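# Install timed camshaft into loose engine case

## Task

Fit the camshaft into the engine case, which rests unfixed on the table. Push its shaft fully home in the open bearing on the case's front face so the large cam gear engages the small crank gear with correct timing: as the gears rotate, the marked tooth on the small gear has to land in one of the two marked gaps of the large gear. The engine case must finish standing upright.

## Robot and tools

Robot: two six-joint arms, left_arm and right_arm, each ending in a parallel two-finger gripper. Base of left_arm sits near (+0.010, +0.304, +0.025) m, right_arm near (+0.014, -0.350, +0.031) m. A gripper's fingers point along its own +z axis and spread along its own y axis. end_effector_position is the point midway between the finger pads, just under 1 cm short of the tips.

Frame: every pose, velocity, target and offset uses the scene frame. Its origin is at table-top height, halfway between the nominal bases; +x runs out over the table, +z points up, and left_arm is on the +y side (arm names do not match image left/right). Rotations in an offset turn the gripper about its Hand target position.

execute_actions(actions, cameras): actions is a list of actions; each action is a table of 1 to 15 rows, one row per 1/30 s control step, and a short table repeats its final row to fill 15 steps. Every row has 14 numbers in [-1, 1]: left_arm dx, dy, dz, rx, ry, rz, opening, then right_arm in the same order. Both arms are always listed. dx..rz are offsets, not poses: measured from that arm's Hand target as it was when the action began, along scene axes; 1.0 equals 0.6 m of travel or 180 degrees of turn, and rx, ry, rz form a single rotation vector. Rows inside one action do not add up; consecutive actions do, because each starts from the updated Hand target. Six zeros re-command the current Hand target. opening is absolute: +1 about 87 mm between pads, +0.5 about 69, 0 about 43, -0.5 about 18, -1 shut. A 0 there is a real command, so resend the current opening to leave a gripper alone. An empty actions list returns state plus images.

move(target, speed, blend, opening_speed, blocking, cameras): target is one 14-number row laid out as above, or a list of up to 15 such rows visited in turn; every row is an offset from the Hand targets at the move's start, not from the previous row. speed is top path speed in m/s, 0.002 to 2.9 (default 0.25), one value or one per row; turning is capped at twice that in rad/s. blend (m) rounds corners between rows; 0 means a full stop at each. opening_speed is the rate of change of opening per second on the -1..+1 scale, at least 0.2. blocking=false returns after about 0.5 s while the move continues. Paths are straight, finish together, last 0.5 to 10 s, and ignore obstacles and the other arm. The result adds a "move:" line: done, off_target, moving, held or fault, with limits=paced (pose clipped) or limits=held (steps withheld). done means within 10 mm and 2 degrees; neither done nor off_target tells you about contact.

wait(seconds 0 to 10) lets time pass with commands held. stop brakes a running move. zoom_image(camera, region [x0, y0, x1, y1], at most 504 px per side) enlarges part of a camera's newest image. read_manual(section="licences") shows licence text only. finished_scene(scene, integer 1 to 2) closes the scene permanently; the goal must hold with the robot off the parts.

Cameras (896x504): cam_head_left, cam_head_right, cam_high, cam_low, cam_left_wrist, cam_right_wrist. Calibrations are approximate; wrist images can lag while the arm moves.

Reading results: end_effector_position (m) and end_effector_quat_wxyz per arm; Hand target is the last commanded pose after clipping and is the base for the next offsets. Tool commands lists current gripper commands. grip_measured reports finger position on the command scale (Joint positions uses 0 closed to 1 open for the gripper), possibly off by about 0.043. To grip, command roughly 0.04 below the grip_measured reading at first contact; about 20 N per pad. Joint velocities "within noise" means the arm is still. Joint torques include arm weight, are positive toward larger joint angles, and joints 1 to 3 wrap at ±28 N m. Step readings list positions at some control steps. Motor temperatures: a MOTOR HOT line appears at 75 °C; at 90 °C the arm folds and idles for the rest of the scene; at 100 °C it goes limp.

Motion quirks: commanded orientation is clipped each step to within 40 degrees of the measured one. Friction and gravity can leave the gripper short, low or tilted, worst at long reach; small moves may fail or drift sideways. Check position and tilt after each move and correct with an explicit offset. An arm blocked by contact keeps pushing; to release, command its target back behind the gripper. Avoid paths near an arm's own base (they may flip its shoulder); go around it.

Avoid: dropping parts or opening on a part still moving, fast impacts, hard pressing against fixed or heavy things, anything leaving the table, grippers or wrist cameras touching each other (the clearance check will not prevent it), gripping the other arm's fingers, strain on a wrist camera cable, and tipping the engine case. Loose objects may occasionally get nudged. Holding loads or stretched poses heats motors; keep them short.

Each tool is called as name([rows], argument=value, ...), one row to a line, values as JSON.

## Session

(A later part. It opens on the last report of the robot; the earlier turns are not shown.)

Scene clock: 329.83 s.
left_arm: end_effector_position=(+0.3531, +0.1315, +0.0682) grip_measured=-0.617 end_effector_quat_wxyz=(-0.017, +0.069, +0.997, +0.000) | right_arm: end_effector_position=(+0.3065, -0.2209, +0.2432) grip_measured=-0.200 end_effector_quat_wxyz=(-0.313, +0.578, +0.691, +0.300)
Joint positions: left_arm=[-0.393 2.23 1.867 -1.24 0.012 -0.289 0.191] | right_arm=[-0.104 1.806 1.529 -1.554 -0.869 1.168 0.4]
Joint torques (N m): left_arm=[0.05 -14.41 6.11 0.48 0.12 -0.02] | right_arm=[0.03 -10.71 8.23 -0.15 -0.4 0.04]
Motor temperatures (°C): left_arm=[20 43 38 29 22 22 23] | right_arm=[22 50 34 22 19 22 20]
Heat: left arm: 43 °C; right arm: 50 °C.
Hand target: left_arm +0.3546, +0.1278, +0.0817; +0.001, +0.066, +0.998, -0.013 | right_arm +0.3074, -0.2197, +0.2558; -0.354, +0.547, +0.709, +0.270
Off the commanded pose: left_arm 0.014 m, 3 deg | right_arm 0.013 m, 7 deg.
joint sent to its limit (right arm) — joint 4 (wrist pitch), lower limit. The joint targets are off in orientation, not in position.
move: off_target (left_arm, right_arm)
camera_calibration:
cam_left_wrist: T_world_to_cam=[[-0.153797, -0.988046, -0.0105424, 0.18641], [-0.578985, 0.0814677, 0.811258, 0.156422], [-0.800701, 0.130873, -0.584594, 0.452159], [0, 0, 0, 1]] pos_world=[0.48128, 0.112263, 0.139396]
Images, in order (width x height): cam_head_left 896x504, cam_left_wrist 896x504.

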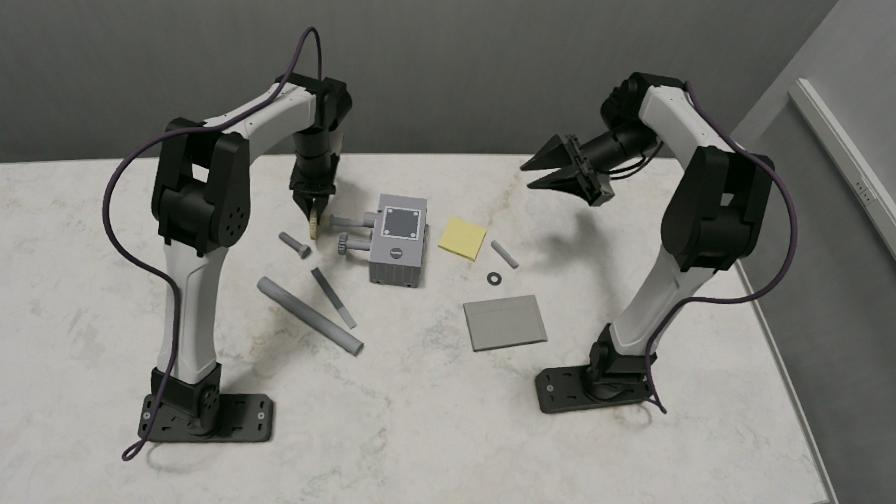

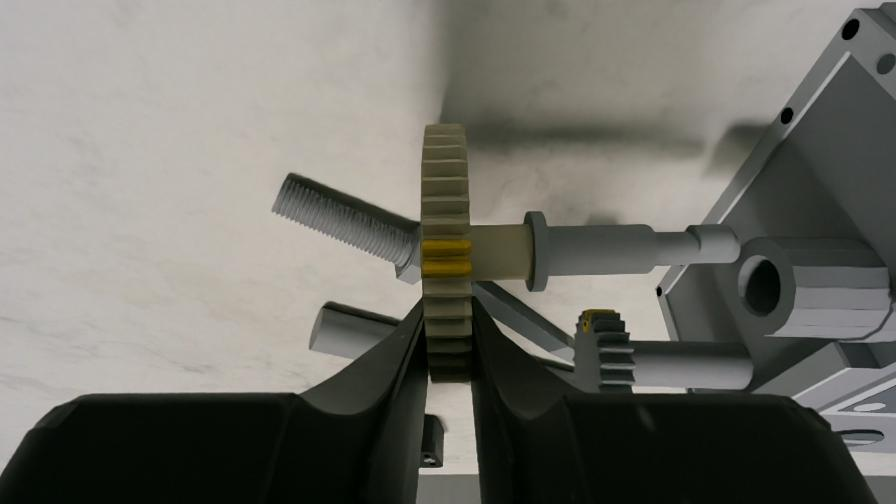

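move(target=[-0.002,-0.007,0.03,0,0,0,-0.9,0,0,0,0,0,0,-0.2], speed=0.1, cameras=["cam_head_left","cam_left_wrist"])

zoom_image(camera="cam_left_wrist", region=[500, 150, 896, 400])

zoom_image(camera="cam_head_left", region=[300, 190, 400, 260])

Scene clock: 341.20 s.
left_arm: end_effector_position=(+0.3494, +0.1314, +0.0757) grip_measured=-0.617 end_effector_quat_wxyz=(-0.023, +0.066, +0.998, +0.002) | right_arm: end_effector_position=(+0.3065, -0.2209, +0.2432) grip_measured=-0.200 end_effector_quat_wxyz=(-0.313, +0.578, +0.691, +0.300)
Joint positions: left_arm=[-0.397 2.225 1.885 -1.276 0.012 -0.299 0.191] | right_arm=[-0.104 1.806 1.529 -1.554 -0.869 1.168 0.4]
Joint torques (N m): left_arm=[-0.62 -14.35 10.17 0.1 0.13 0] | right_arm=[0.02 -10.66 8.24 -0.14 -0.41 0.03]
Motor temperatures (°C): left_arm=[20 48 38 29 22 22 23] | right_arm=[22 50 35 22 19 22 20]
Heat: left arm: 48 °C; right arm: 50 °C.
Hand target: left_arm +0.3533, +0.1236, +0.0998; +0.001, +0.067, +0.998, -0.013 | right_arm +0.3074, -0.2197, +0.2558; -0.354, +0.547, +0.709, +0.270
Off the commanded pose: left_arm 0.026 m, 3 deg | right_arm 0.013 m, 7 deg.
joint sent to its limit (right arm) — joint 4 (wrist pitch), lower limit. The joint targets are off in orientation, not in position.
move: off_target (left_arm, right_arm)
camera_calibration:
cam_left_wrist: T_world_to_cam=[[-0.147518, -0.988959, -0.0140931, 0.183952], [-0.571034, 0.0735264, 0.817627, 0.14596], [-0.807564, 0.128662, -0.575576, 0.455574], [0, 0, 0, 1]] pos_world=[0.478389, 0.112574, 0.145469]
Images, in order (width x height): cam_head_left 896x504, cam_left_wrist 896x504.

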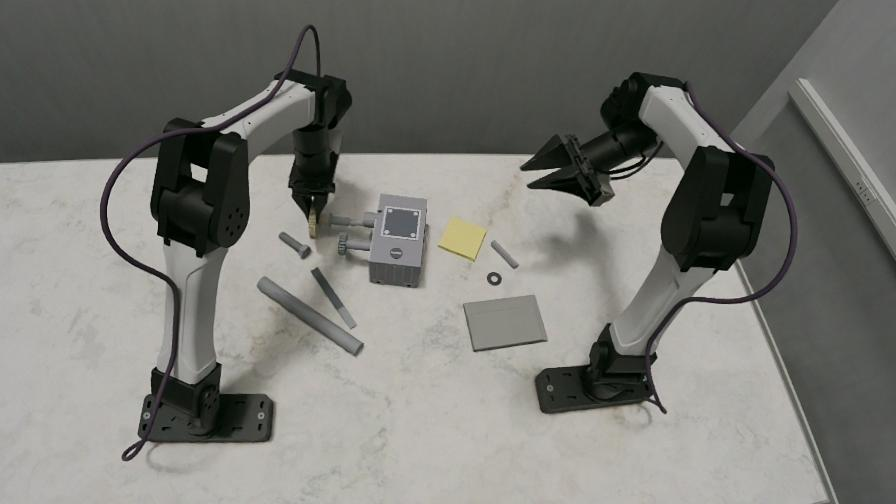

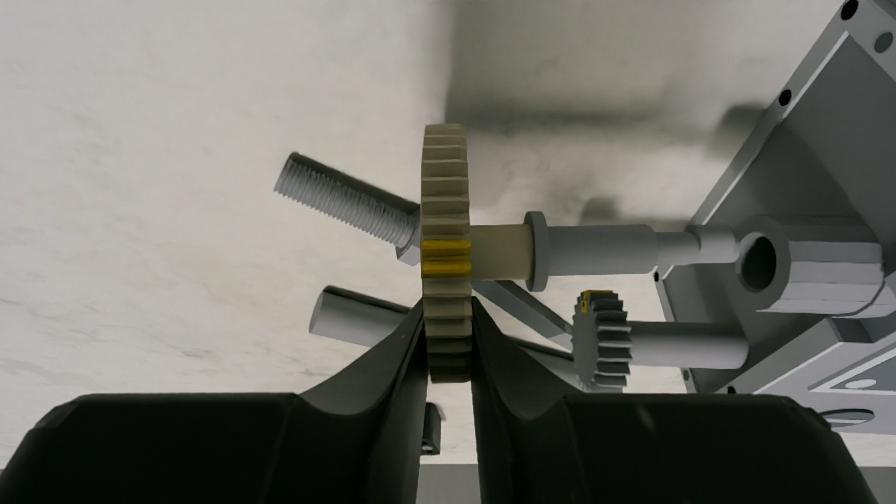

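Scaled by 1.273.

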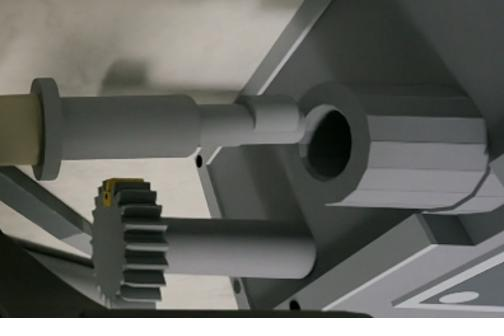

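Scaled by 5.040.

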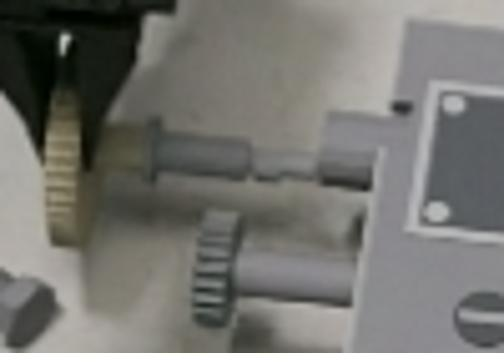

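move(target=[-0.002,0,0.02,0,0,0,-0.9,0,0,0,0,0,0,-0.2], speed=0.1, cameras=["cam_head_left","cam_left_wrist"])

zoom_image(camera="cam_left_wrist", region=[500, 150, 896, 400])

zoom_image(camera="cam_head_left", region=[300, 190, 400, 260])

Scene clock: 348.50 s.
left_arm: end_effector_position=(+0.3494, +0.1313, +0.0884) grip_measured=-0.617 end_effector_quat_wxyz=(-0.022, +0.065, +0.998, +0.002) | right_arm: end_effector_position=(+0.3065, -0.2209, +0.2432) grip_measured=-0.200 end_effector_quat_wxyz=(-0.313, +0.578, +0.691, +0.300)
Joint positions: left_arm=[-0.397 2.218 1.925 -1.32 0.012 -0.301 0.191] | right_arm=[-0.104 1.806 1.529 -1.554 -0.869 1.168 0.4]
Joint torques (N m): left_arm=[-0.69 -14.23 10.14 0.13 0.12 -0.01] | right_arm=[-0.06 -10.71 8.23 -0.15 -0.39 0.04]
Heat: left arm: 51 °C; right arm: 50 °C.
Hand target: left_arm +0.3521, +0.1236, +0.1118; +0.001, +0.067, +0.998, -0.013 | right_arm +0.3074, -0.2197, +0.2558; -0.354, +0.547, +0.709, +0.270
Off the commanded pose: left_arm 0.025 m, 3 deg | right_arm 0.013 m, 7 deg.
joint sent to its limit (right arm) — joint 4 (wrist pitch), lower limit. The joint targets are off in orientation, not in position.
move: off_target (left_arm, right_arm)
camera_calibration:
cam_left_wrist: T_world_to_cam=[[-0.145959, -0.989197, -0.0135814, 0.183522], [-0.572611, 0.0732795, 0.816545, 0.136289], [-0.806729, 0.126959, -0.577121, 0.462931], [0, 0, 0, 1]] pos_world=[0.478287, 0.11278, 0.158374]
Images, in order (width x height): cam_head_left 896x504, cam_left_wrist 896x504.

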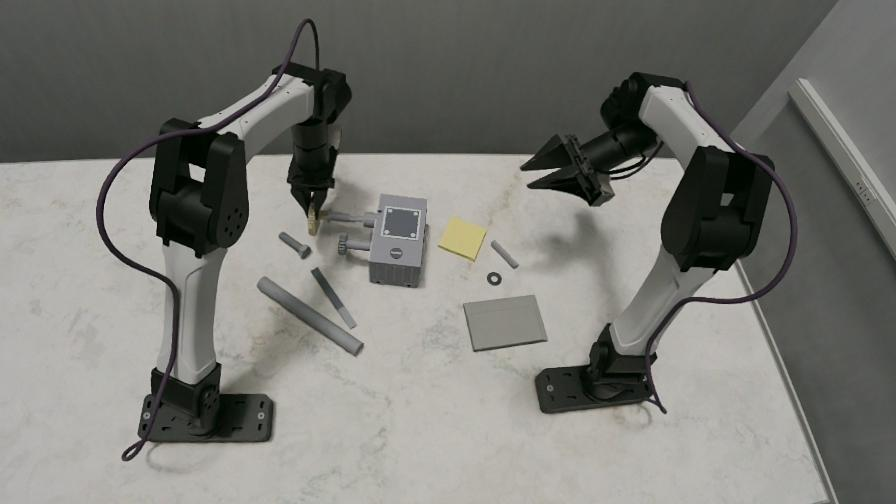

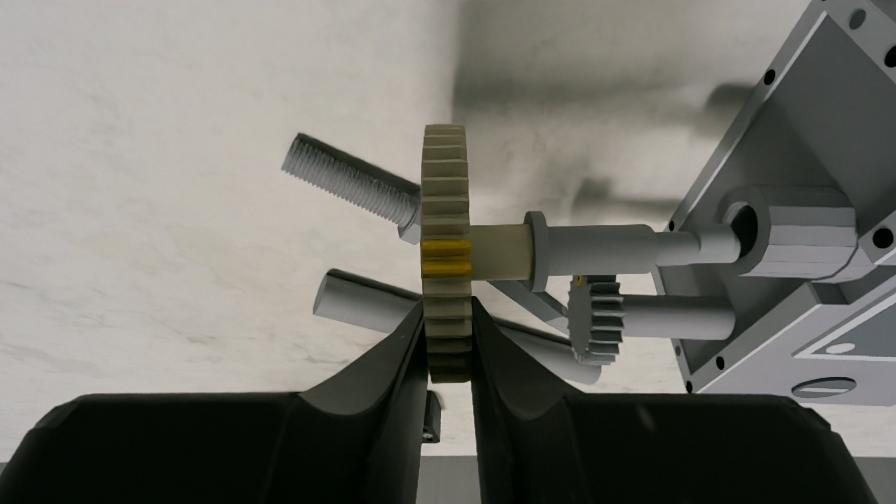

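Scaled by 1.273.

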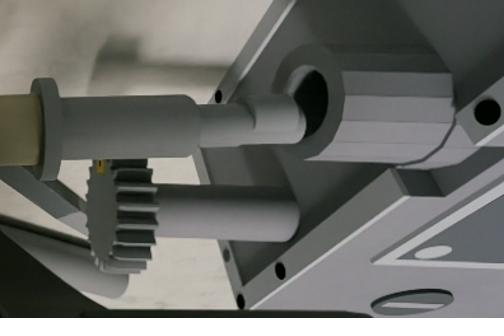

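Scaled by 5.040.

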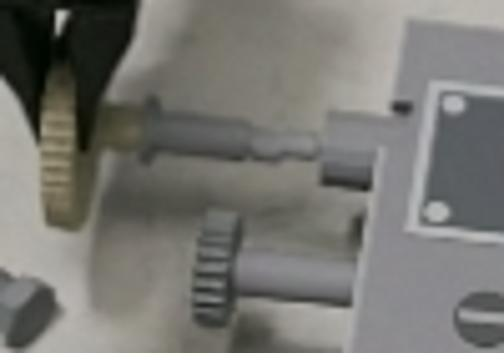

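move(target=[-0.001,0,-0.025,0,0,0,-0.9,0,0,0,0,0,0,-0.2], speed=0.1)

Scene clock: 355.00 s.
left_arm: end_effector_position=(+0.3516, +0.1289, +0.0846) grip_measured=-0.617 end_effector_quat_wxyz=(-0.016, +0.066, +0.998, +0.000) | right_arm: end_effector_position=(+0.3065, -0.2209, +0.2432) grip_measured=-0.200 end_effector_quat_wxyz=(-0.313, +0.578, +0.691, +0.300)
Joint positions: left_arm=[-0.4 2.218 1.913 -1.295 0.012 -0.302 0.191] | right_arm=[-0.104 1.806 1.529 -1.554 -0.869 1.168 0.4]
Joint torques (N m): left_arm=[-0.43 -14.11 6.16 0.48 0.13 0] | right_arm=[-0.03 -10.65 8.24 -0.16 -0.39 0.03]
Motor temperatures (°C): left_arm=[20 53 41 28 22 22 23] | right_arm=[22 50 35 22 19 22 20]
Heat: left arm: 53 °C; right arm: 50 °C.
Hand target: left_arm +0.3515, +0.1236, +0.0968; +0.001, +0.067, +0.998, -0.013 | right_arm +0.3074, -0.2197, +0.2558; -0.354, +0.547, +0.709, +0.270
Off the commanded pose: left_arm 0.013 m, 2 deg | right_arm 0.013 m, 7 deg.
joint sent to its limit (right arm) — joint 4 (wrist pitch), lower limit. The joint targets are off in orientation, not in position.
move: off_target (left_arm, right_arm)

move(target=[-0.01,-0.02,0,0,0,0,-0.9,0,0,0,0,0,0,-0.2], speed=0.06, cameras=["cam_head_left","cam_left_wrist"])

zoom_image(camera="cam_left_wrist", region=[500, 150, 896, 400])

zoom_image(camera="cam_head_left", region=[300, 190, 400, 260])

Scene clock: 360.83 s.
left_arm: end_effector_position=(+0.3476, +0.1162, +0.0842) grip_measured=-0.617 end_effector_quat_wxyz=(-0.012, +0.067, +0.998, -0.001) | right_arm: end_effector_position=(+0.3065, -0.2209, +0.2432) grip_measured=-0.200 end_effector_quat_wxyz=(-0.313, +0.578, +0.691, +0.300)
Joint positions: left_arm=[-0.431 2.218 1.913 -1.287 0.011 -0.333 0.191] | right_arm=[-0.104 1.806 1.529 -1.554 -0.869 1.168 0.4]
Joint torques (N m): left_arm=[-0.44 -14.05 6.09 0.42 0.13 0] | right_arm=[0.01 -10.7 8.25 -0.15 -0.4 0.04]
Motor temperatures (°C): left_arm=[20 55 40 28 22 22 23] | right_arm=[22 50 35 22 19 22 20]
Heat: left arm: 55 °C; right arm: 50 °C.
Hand target: left_arm +0.3455, +0.1116, +0.0968; +0.001, +0.067, +0.998, -0.013 | right_arm +0.3074, -0.2197, +0.2558; -0.354, +0.547, +0.709, +0.270
Off the commanded pose: left_arm 0.014 m, 2 deg | right_arm 0.013 m, 7 deg.
joint sent to its limit (right arm) — joint 4 (wrist pitch), lower limit. The joint targets are off in orientation, not in position.
move: off_target (left_arm, right_arm)
camera_calibration:
cam_left_wrist: T_world_to_cam=[[-0.148058, -0.988939, -0.00882845, 0.168521], [-0.587975, 0.080843, 0.804829, 0.145199], [-0.795213, 0.124352, -0.593441, 0.458673], [0, 0, 0, 1]] pos_world=[0.475067, 0.0978816, 0.156823]
Images, in order (width x height): cam_head_left 896x504, cam_left_wrist 896x504.

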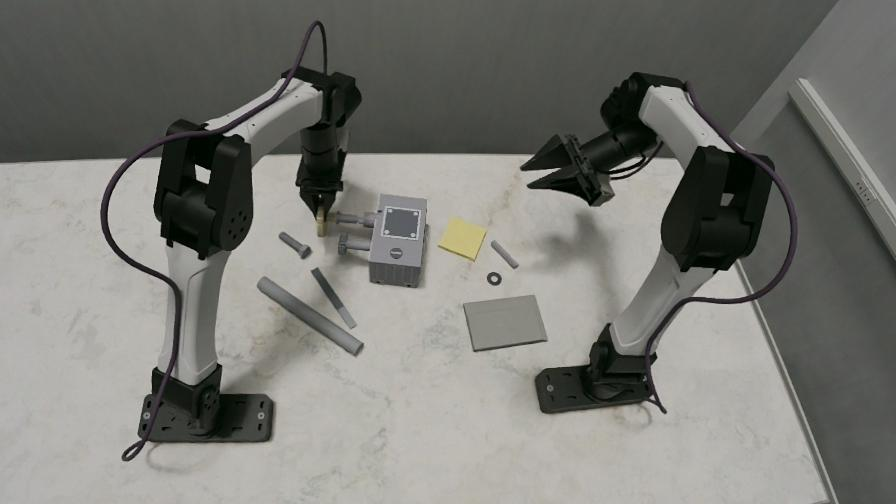

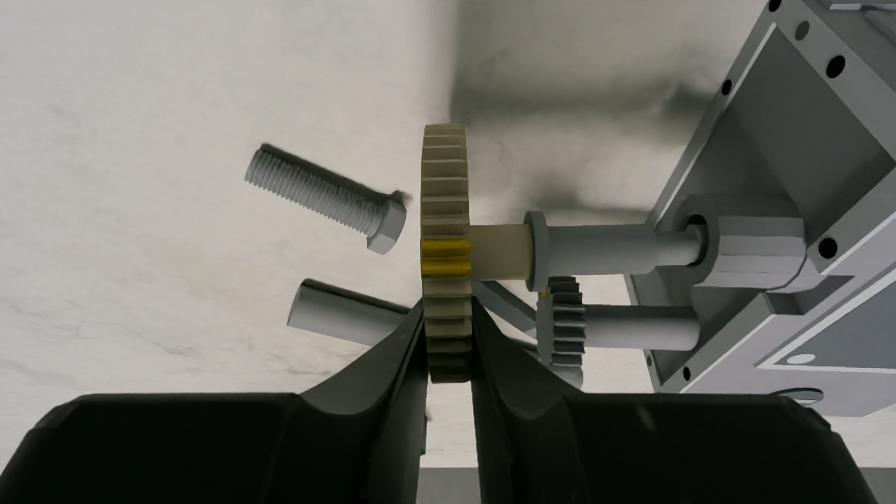

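Scaled by 1.273.

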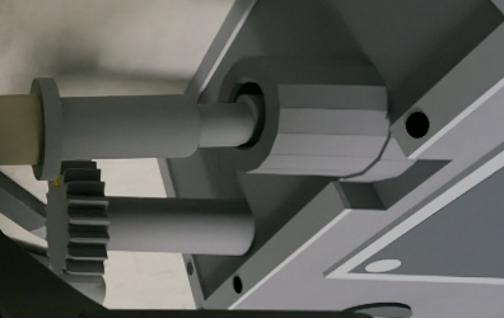

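Scaled by 5.040.

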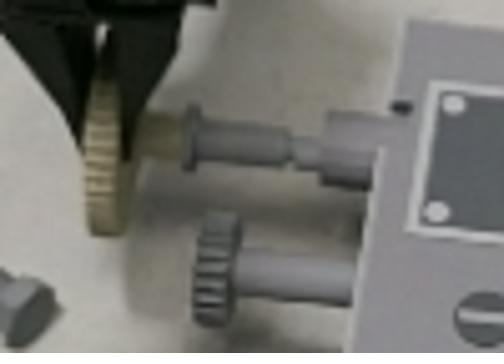

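move(target=[-0.005,-0.03,0.004,0,0,0,-0.9,0,0,0,0,0,0,-0.2], speed=0.05, cameras=["cam_head_left","cam_left_wrist"])

zoom_image(camera="cam_left_wrist", region=[400, 150, 796, 400])

zoom_image(camera="cam_head_left", region=[300, 190, 400, 260])

Scene clock: 365.77 s.
left_arm: end_effector_position=(+0.3455, +0.1147, +0.0850) grip_measured=-0.617 end_effector_quat_wxyz=(-0.007, +0.060, +0.998, +0.017) | right_arm: end_effector_position=(+0.3065, -0.2209, +0.2432) grip_measured=-0.200 end_effector_quat_wxyz=(-0.313, +0.578, +0.691, +0.300)
Joint positions: left_arm=[-0.45 2.218 1.917 -1.297 -0.026 -0.367 0.191] | right_arm=[-0.104 1.806 1.529 -1.554 -0.869 1.168 0.4]
Joint torques (N m): left_arm=[-2.4 -12.15 9.99 0.26 0.44 -0.04] | right_arm=[0.01 -10.67 8.23 -0.17 -0.41 0.02]
Motor temperatures (°C): left_arm=[20 56 40 28 22 22 23] | right_arm=[22 50 35 22 19 22 20]
Heat: left arm: 56 °C; right arm: 50 °C.
Hand target: left_arm +0.3425, +0.0935, +0.0991; +0.001, +0.067, +0.998, -0.013 | right_arm +0.3074, -0.2197, +0.2558; -0.354, +0.547, +0.709, +0.270
Off the commanded pose: left_arm 0.026 m, 4 deg | right_arm 0.013 m, 7 deg.
joint sent to its limit (right arm) — joint 4 (wrist pitch), lower limit. The joint targets are off in orientation, not in position.
move: off_target (left_arm, right_arm)
camera_calibration:
cam_left_wrist: T_world_to_cam=[[-0.134235, -0.989865, -0.0463539, 0.16526], [-0.598859, 0.0437642, 0.799658, 0.151973], [-0.789525, 0.135102, -0.598664, 0.4549], [0, 0, 0, 1]] pos_world=[0.472348, 0.0954765, 0.158466]
Images, in order (width x height): cam_head_left 896x504, cam_left_wrist 896x504.

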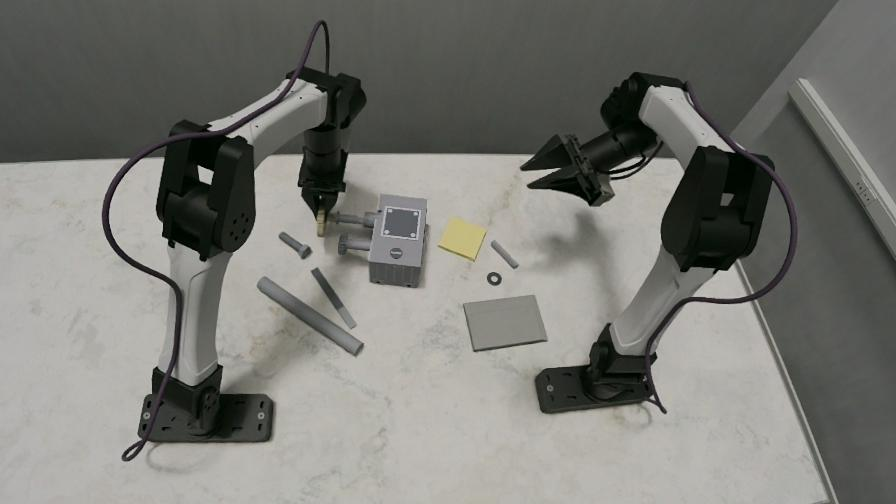

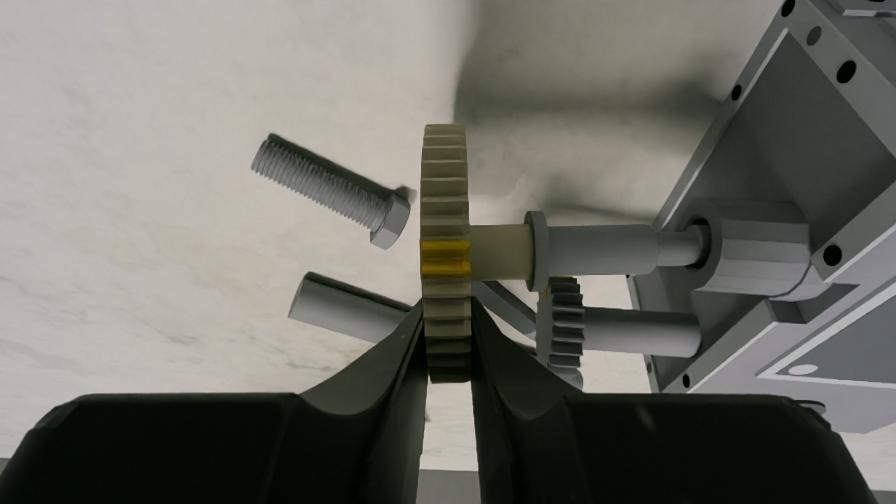

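Scaled by 1.273.

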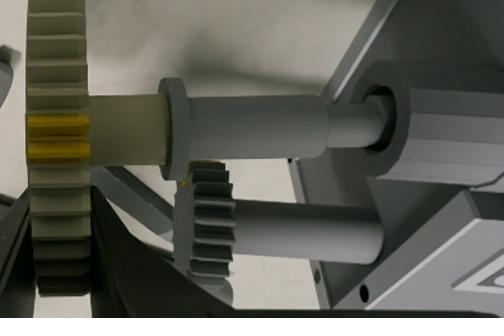

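Scaled by 5.040.

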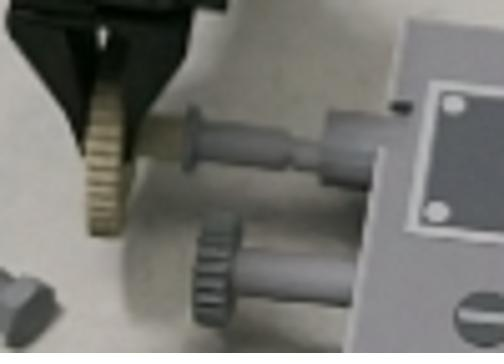

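move([
  [0,0.025,0.0,0,0,0,-0.9,0,0,0,0,0,0,-0.2],
  [0.002,0.022,0.014,0,0,0,-0.9,0,0,0,0,0,0,-0.2],
  [0.002,0,0.014,0,0,0,-0.9,0,0,0,0,0,0,-0.2],
], speed=0.05, cameras=["cam_head_left","cam_left_wrist"])

zoom_image(camera="cam_left_wrist", region=[400, 150, 796, 400])

zoom_image(camera="cam_head_left", region=[300, 190, 400, 260])

Scene clock: 374.93 s.
left_arm: end_effector_position=(+0.3475, +0.1131, +0.0914) grip_measured=-0.614 end_effector_quat_wxyz=(+0.000, +0.060, +0.998, +0.020) | right_arm: end_effector_position=(+0.3065, -0.2209, +0.2432) grip_measured=-0.200 end_effector_quat_wxyz=(-0.313, +0.578, +0.691, +0.300)
Joint positions: left_arm=[-0.456 2.217 1.942 -1.314 -0.036 -0.371 0.193] | right_arm=[-0.104 1.806 1.529 -1.554 -0.869 1.168 0.4]
Joint torques (N m): left_arm=[-1.87 -11.77 11.3 0.11 0.53 0.04] | right_arm=[-0.08 -10.7 8.23 -0.16 -0.4 0.02]
Motor temperatures (°C): left_arm=[20 56 40 28 22 22 23] | right_arm=[22 50 35 22 19 22 20]
Heat: left arm: 56 °C; right arm: 50 °C.
Hand target: left_arm +0.3437, +0.0935, +0.1076; +0.001, +0.067, +0.998, -0.013 | right_arm +0.3074, -0.2197, +0.2558; -0.354, +0.547, +0.709, +0.270
Off the commanded pose: left_arm 0.026 m, 4 deg | right_arm 0.013 m, 7 deg.
joint sent to its limit (right arm) — joint 4 (wrist pitch), lower limit. The joint targets are off in orientation, not in position.
move: off_target (left_arm, right_arm)
camera_calibration:
cam_left_wrist: T_world_to_cam=[[-0.134575, -0.989497, -0.0527845, 0.164974], [-0.609483, 0.0406556, 0.791756, 0.152858], [-0.781294, 0.138722, -0.608552, 0.458172], [0, 0, 0, 1]] pos_world=[0.473333, 0.0934683, 0.166503]
Images, in order (width x height): cam_head_left 896x504, cam_left_wrist 896x504.

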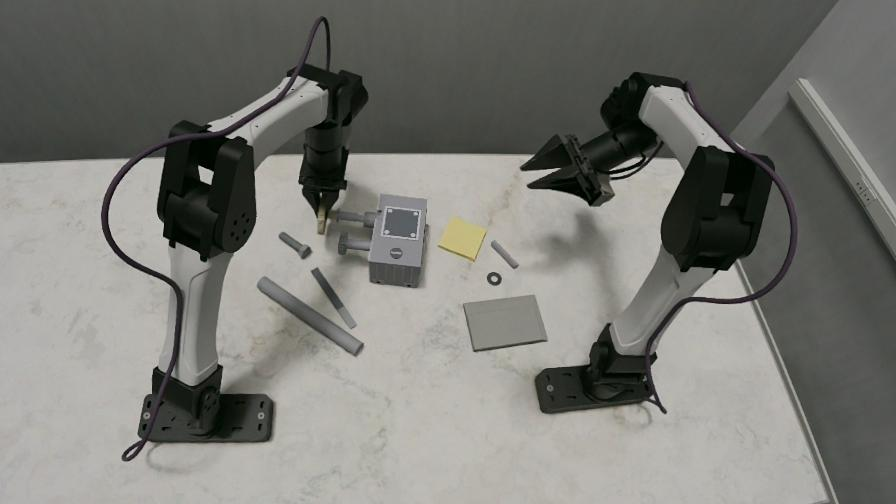

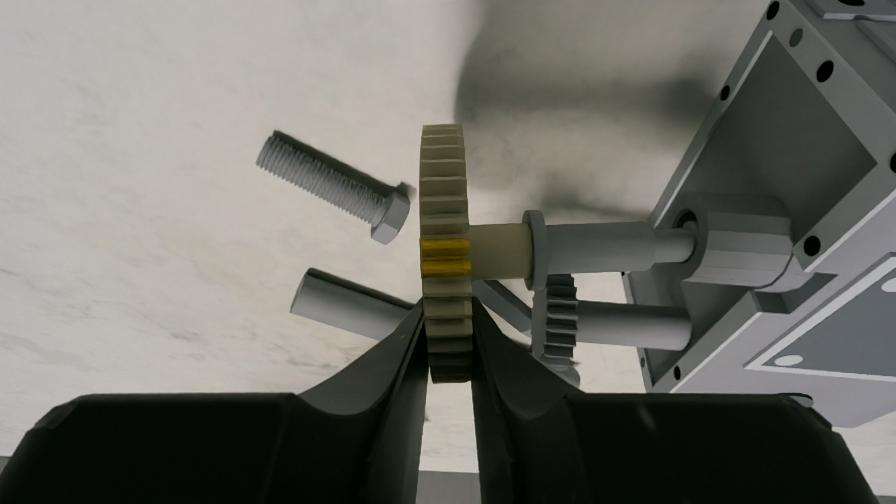

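Scaled by 1.273.

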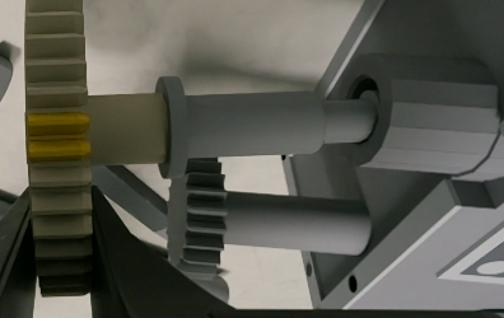

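Scaled by 5.040.

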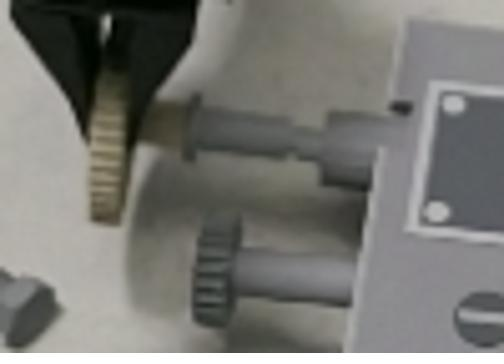

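move([
  [0.0,0.022,-0.008,-0.018,0,0,-0.9,0,0,0,0,0,0,-0.2],
  [0.0,0.01,-0.006,-0.028,0,0,-0.9,0,0,0,0,0,0,-0.2],
  [-0.002,-0.01,-0.006,-0.028,0,0,-0.9,0,0,0,0,0,0,-0.2],
], speed=0.05, cameras=["cam_head_left","cam_left_wrist"])

zoom_image(camera="cam_left_wrist", region=[400, 150, 796, 400])

zoom_image(camera="cam_head_left", region=[300, 190, 400, 260])

Scene clock: 382.47 s.
left_arm: end_effector_position=(+0.3472, +0.1052, +0.0853) grip_measured=-0.615 end_effector_quat_wxyz=(-0.001, +0.062, +0.998, -0.017) | right_arm: end_effector_position=(+0.3065, -0.2209, +0.2432) grip_measured=-0.200 end_effector_quat_wxyz=(-0.313, +0.578, +0.691, +0.300)
Joint positions: left_arm=[-0.445 2.201 1.892 -1.25 0.032 -0.355 0.192] | right_arm=[-0.104 1.806 1.529 -1.554 -0.869 1.168 0.4]
Joint torques (N m): left_arm=[-1.18 -13.45 8.87 0.32 0.66 0] | right_arm=[0.01 -10.71 8.24 -0.17 -0.41 0.04]
Motor temperatures (°C): left_arm=[20 55 42 28 22 22 23] | right_arm=[22 50 35 22 19 22 20]
Heat: left arm: 55 °C; right arm: 50 °C.
Hand target: left_arm +0.3425, +0.0877, +0.1039; +0.004, +0.067, +0.996, -0.056 | right_arm +0.3074, -0.2197, +0.2558; -0.354, +0.547, +0.709, +0.270
Off the commanded pose: left_arm 0.026 m, 5 deg | right_arm 0.013 m, 7 deg.
joint sent to its limit (right arm) — joint 4 (wrist pitch), lower limit. The joint targets are off in orientation, not in position.
move: off_target (left_arm, right_arm)
camera_calibration:
cam_left_wrist: T_world_to_cam=[[-0.139768, -0.989947, 0.0216536, 0.152206], [-0.604636, 0.102644, 0.78986, 0.149776], [-0.784143, 0.0973048, -0.612905, 0.461023], [0, 0, 0, 1]] pos_world=[0.473341, 0.0904428, 0.160965]
Images, in order (width x height): cam_head_left 896x504, cam_left_wrist 896x504.

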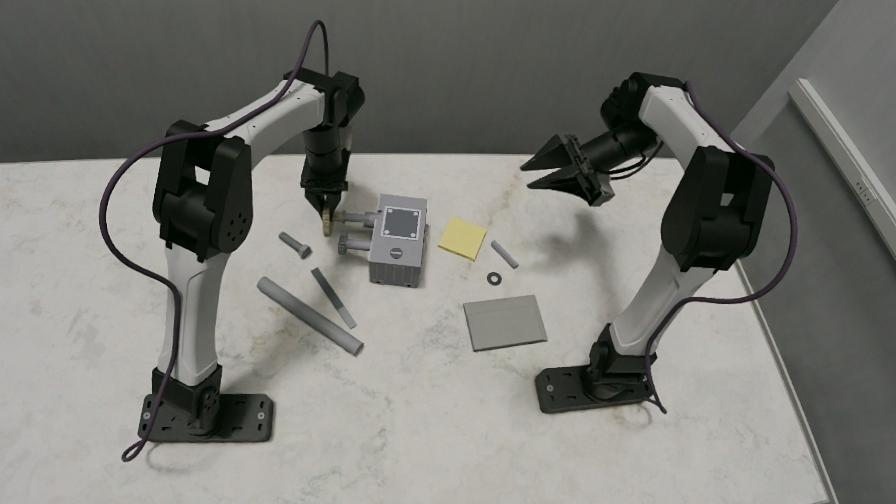

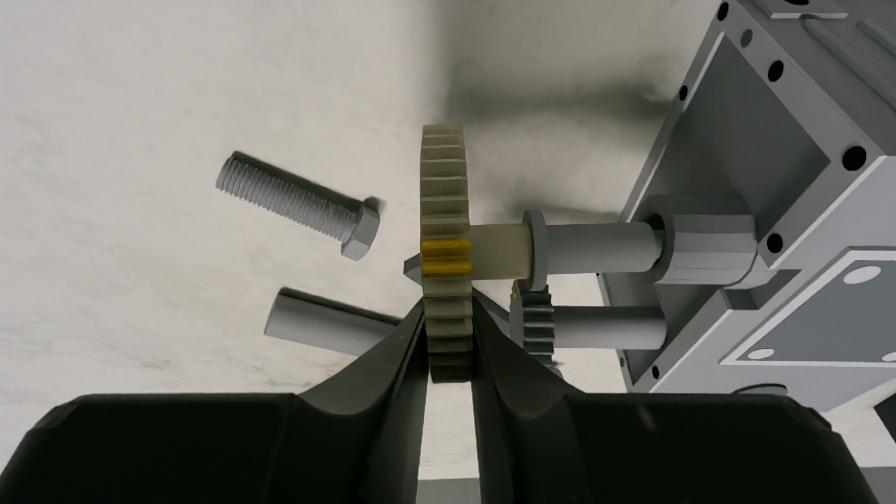

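Scaled by 1.273.

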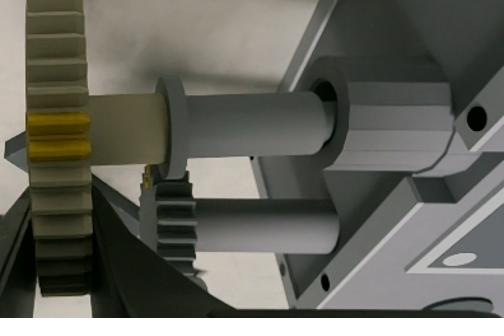

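Scaled by 5.040.

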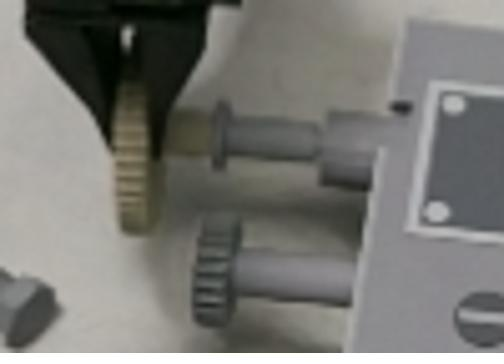

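move([
  [-0.005,0.012,0.0,0.002,0,0,-0.9,0,0,0,0,0,0,-0.2],
  [-0.009,-0.012,0,0.0,0,0,-0.9,0,0,0,0,0,0,-0.2],
], speed=0.05, cameras=["cam_head_left","cam_left_wrist"])

zoom_image(camera="cam_left_wrist", region=[400, 150, 796, 400])

zoom_image(camera="cam_head_left", region=[300, 190, 400, 260])

Scene clock: 390.57 s.
left_arm: end_effector_position=(+0.3459, +0.1026, +0.0836) grip_measured=-0.616 end_effector_quat_wxyz=(-0.002, +0.058, +0.998, -0.019) | right_arm: end_effector_position=(+0.3065, -0.2209, +0.2432) grip_measured=-0.200 end_effector_quat_wxyz=(-0.313, +0.578, +0.691, +0.300)
Joint positions: left_arm=[-0.45 2.201 1.885 -1.243 0.035 -0.369 0.192] | right_arm=[-0.104 1.806 1.529 -1.554 -0.869 1.168 0.4]
Joint torques (N m): left_arm=[-2.65 -14.02 8.5 0.3 0.61 -0.06] | right_arm=[-0.02 -10.71 8.24 -0.16 -0.4 0.04]
Motor temperatures (°C): left_arm=[20 56 42 27 22 22 23] | right_arm=[22 50 35 22 19 22 20]
Heat: left arm: 56 °C; right arm: 50 °C.
Hand target: left_arm +0.3371, +0.0804, +0.1038; +0.004, +0.066, +0.996, -0.056 | right_arm +0.3074, -0.2197, +0.2558; -0.354, +0.547, +0.709, +0.270
Off the commanded pose: left_arm 0.031 m, 4 deg | right_arm 0.013 m, 7 deg.
joint sent to its limit (right arm) — joint 4 (wrist pitch), lower limit. The joint targets are off in orientation, not in position.
move: off_target (left_arm, right_arm)
camera_calibration:
cam_left_wrist: T_world_to_cam=[[-0.130361, -0.991162, 0.024556, 0.146151], [-0.604342, 0.0990709, 0.790542, 0.150867], [-0.785988, 0.0882159, -0.611916, 0.46071], [0, 0, 0, 1]] pos_world=[0.47234, 0.0892709, 0.15906]
Images, in order (width x height): cam_head_left 896x504, cam_left_wrist 896x504.

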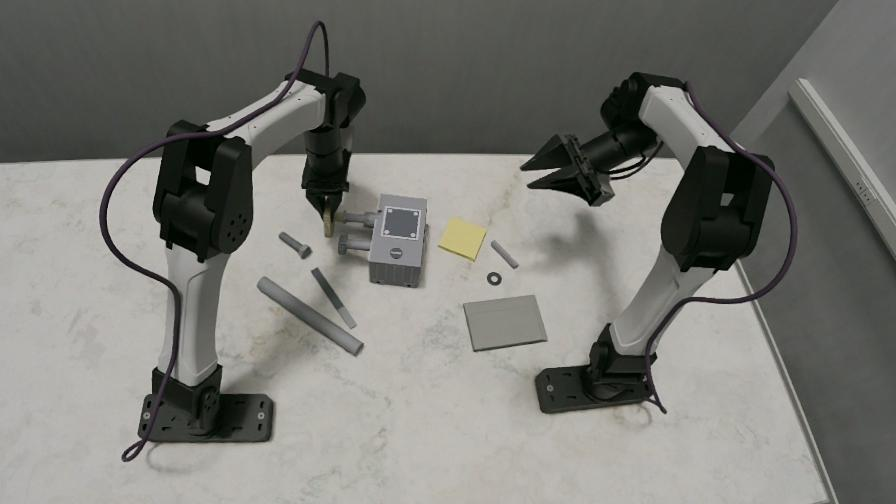

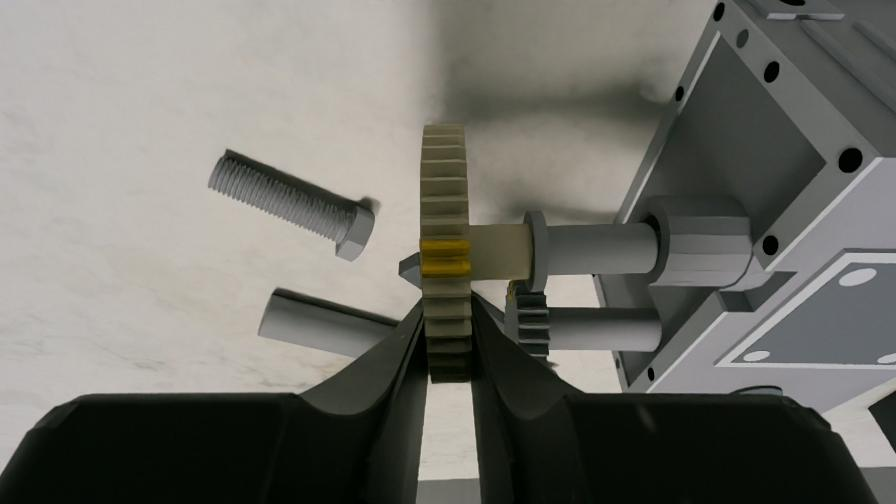

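Scaled by 1.273.

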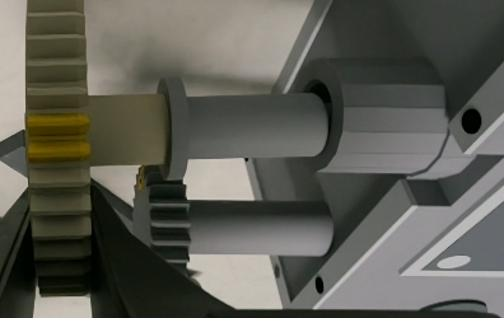

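Scaled by 5.040.

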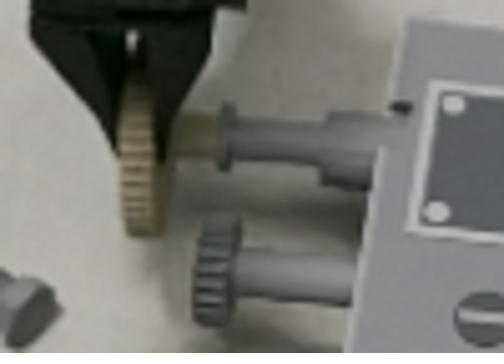

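move([
  [-0.008,0.022,0.002,0.004,0,0,-0.9,0,0,0,0,0,0,-0.2],
  [-0.012,0.006,0.002,0.004,0.02,0,-0.9,0,0,0,0,0,0,-0.2],
  [-0.012,0,0.002,0.004,-0.02,0,-0.9,0,0,0,0,0,0,-0.2],
  [-0.012,-0.005,0.002,0.004,0.0,0,-0.9,0,0,0,0,0,0,-0.2],
], speed=0.06, cameras=["cam_head_left","cam_left_wrist"])

zoom_image(camera="cam_left_wrist", region=[400, 150, 796, 400])

zoom_image(camera="cam_head_left", region=[300, 190, 400, 260])

Scene clock: 400.07 s.
left_arm: end_effector_position=(+0.3435, +0.1020, +0.0878) grip_measured=-0.611 end_effector_quat_wxyz=(+0.027, +0.054, +0.998, -0.002) | right_arm: end_effector_position=(+0.3065, -0.2209, +0.2432) grip_measured=-0.200 end_effector_quat_wxyz=(-0.313, +0.578, +0.691, +0.300)
Joint positions: left_arm=[-0.476 2.148 1.827 -1.199 -0.02 -0.402 0.195] | right_arm=[-0.104 1.806 1.529 -1.554 -0.869 1.168 0.4]
Joint torques (N m): left_arm=[-2.04 -11.11 11.7 -0.02 0.95 0.07] | right_arm=[0.01 -10.7 8.21 -0.14 -0.4 0.04]
Motor temperatures (°C): left_arm=[20 56 42 27 22 22 23] | right_arm=[22 50 35 22 19 22 20]
Heat: left arm: 56 °C; right arm: 50 °C.
Hand target: left_arm +0.3299, +0.0774, +0.1051; +0.004, +0.067, +0.997, -0.050 | right_arm +0.3074, -0.2197, +0.2558; -0.354, +0.547, +0.709, +0.270
Off the commanded pose: left_arm 0.033 m, 6 deg | right_arm 0.013 m, 7 deg.
joint sent to its limit (right arm) — joint 4 (wrist pitch), lower limit. The joint targets are off in orientation, not in position.
move: off_target (left_arm, right_arm)
camera_calibration:
cam_left_wrist: T_world_to_cam=[[-0.122896, -0.992343, -0.0122949, 0.145871], [-0.650797, 0.0712324, 0.755903, 0.167968], [-0.749239, 0.100899, -0.654569, 0.451288], [0, 0, 0, 1]] pos_world=[0.465363, 0.0872547, 0.170225]
Images, in order (width x height): cam_head_left 896x504, cam_left_wrist 896x504.

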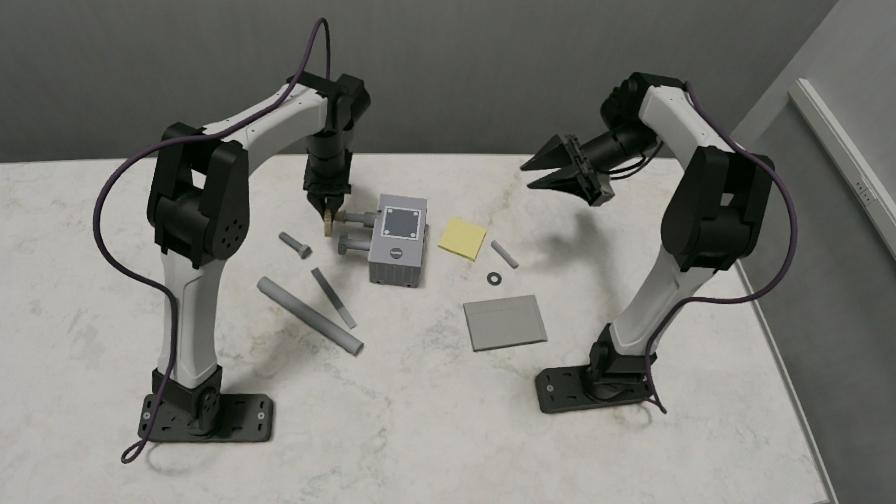

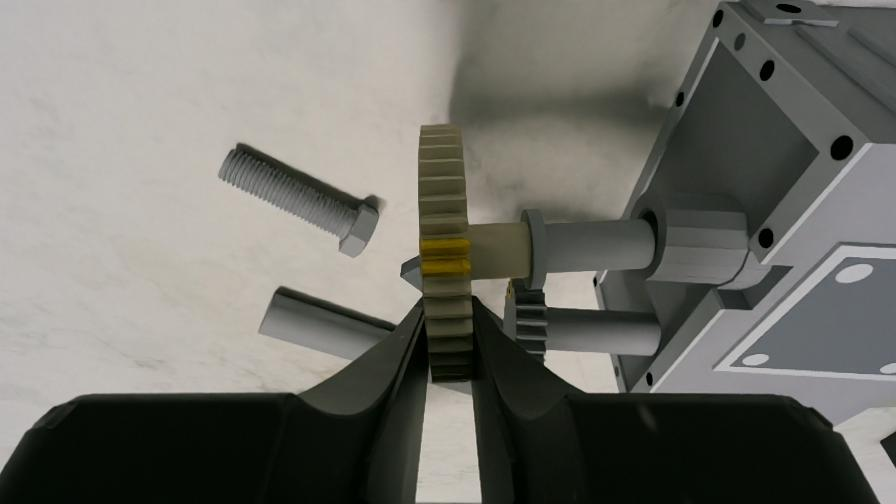

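Scaled by 1.273.

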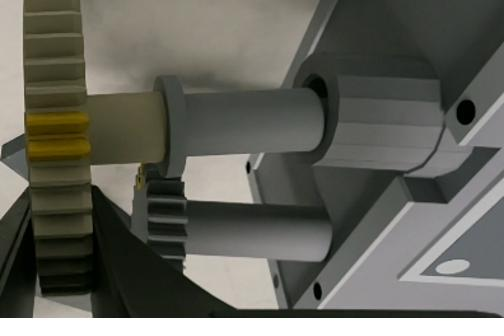

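Scaled by 5.040.

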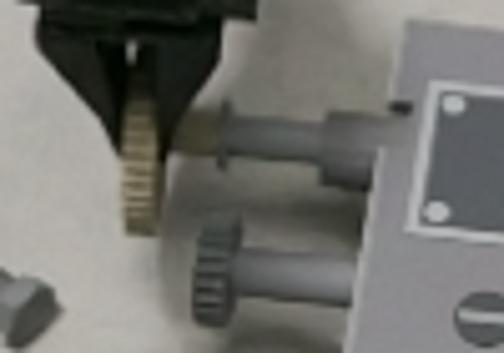

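move([
  [-0.008,0.035,-0.004,0.008,0,0,-0.9,0,0,0,0,0,0,-0.2],
  [-0.01,0.015,-0.004,-0.004,0.02,0,-0.9,0,0,0,0,0,0,-0.2],
  [-0.01,0.005,-0.006,-0.004,-0.03,0,-0.9,0,0,0,0,0,0,-0.2],
  [-0.01,0.0,-0.006,-0.008,0.0,0,-0.9,0,0,0,0,0,0,-0.2],
], speed=0.06, cameras=["cam_head_left","cam_left_wrist"])

zoom_image(camera="cam_left_wrist", region=[400, 150, 796, 400])

zoom_image(camera="cam_head_left", region=[300, 190, 400, 260])

Scene clock: 418.27 s.
left_arm: end_effector_position=(+0.3413, +0.1019, +0.0865) grip_measured=-0.611 end_effector_quat_wxyz=(+0.043, +0.053, +0.998, -0.005) | right_arm: end_effector_position=(+0.3065, -0.2209, +0.2432) grip_measured=-0.200 end_effector_quat_wxyz=(-0.313, +0.578, +0.691, +0.300)
Joint positions: left_arm=[-0.483 2.107 1.762 -1.143 -0.031 -0.411 0.195] | right_arm=[-0.104 1.806 1.529 -1.554 -0.869 1.168 0.4]
Joint torques (N m): left_arm=[-1.25 -10.44 11.23 -0.02 1.21 0.13] | right_arm=[-0.01 -10.7 8.27 -0.15 -0.4 0.03]
Heat: left arm: 52 °C; right arm: 50 °C.
Hand target: left_arm +0.3239, +0.0774, +0.1016; +0.005, +0.067, +0.996, -0.063 | right_arm +0.3074, -0.2197, +0.2558; -0.354, +0.547, +0.709, +0.270
Off the commanded pose: left_arm 0.034 m, 8 deg | right_arm 0.013 m, 7 deg.
joint sent to its limit (right arm) — joint 4 (wrist pitch), lower limit. The joint targets are off in orientation, not in position.
move: off_target (left_arm, right_arm)
camera_calibration:
cam_left_wrist: T_world_to_cam=[[-0.119587, -0.992777, -0.0095978, 0.144267], [-0.674867, 0.0741942, 0.7342, 0.177227], [-0.728185, 0.0942778, -0.678865, 0.444476], [0, 0, 0, 1]] pos_world=[0.460518, 0.0881713, 0.173004]
Images, in order (width x height): cam_head_left 896x504, cam_left_wrist 896x504.

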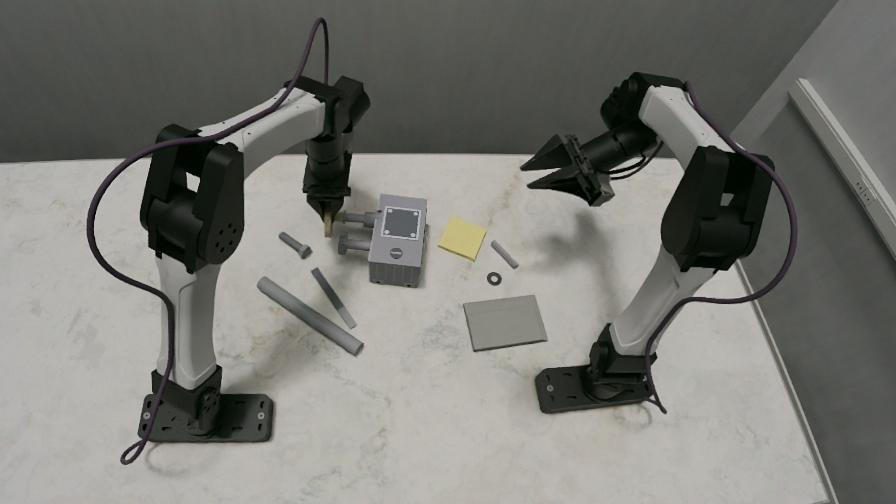

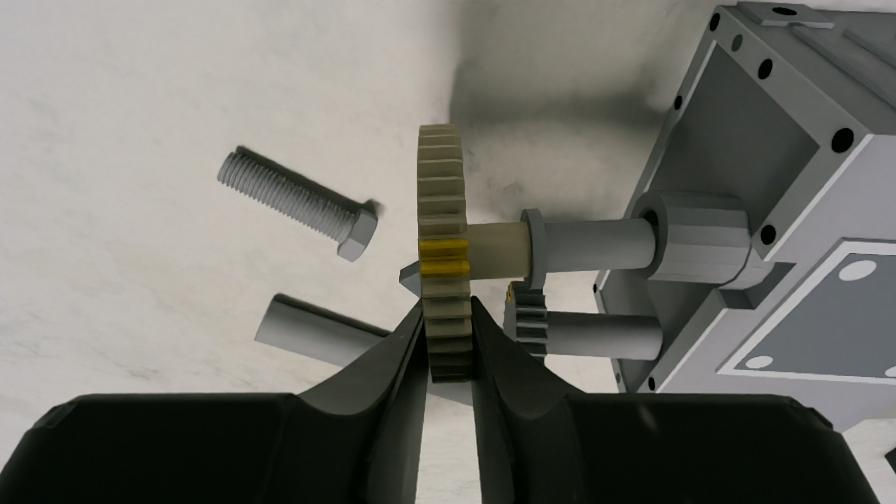

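Scaled by 1.273.

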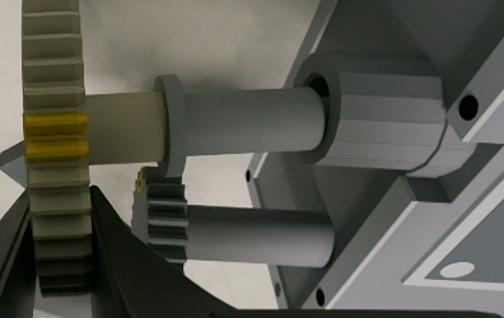

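Scaled by 5.040.

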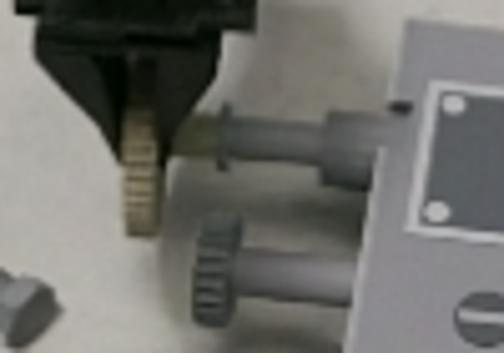

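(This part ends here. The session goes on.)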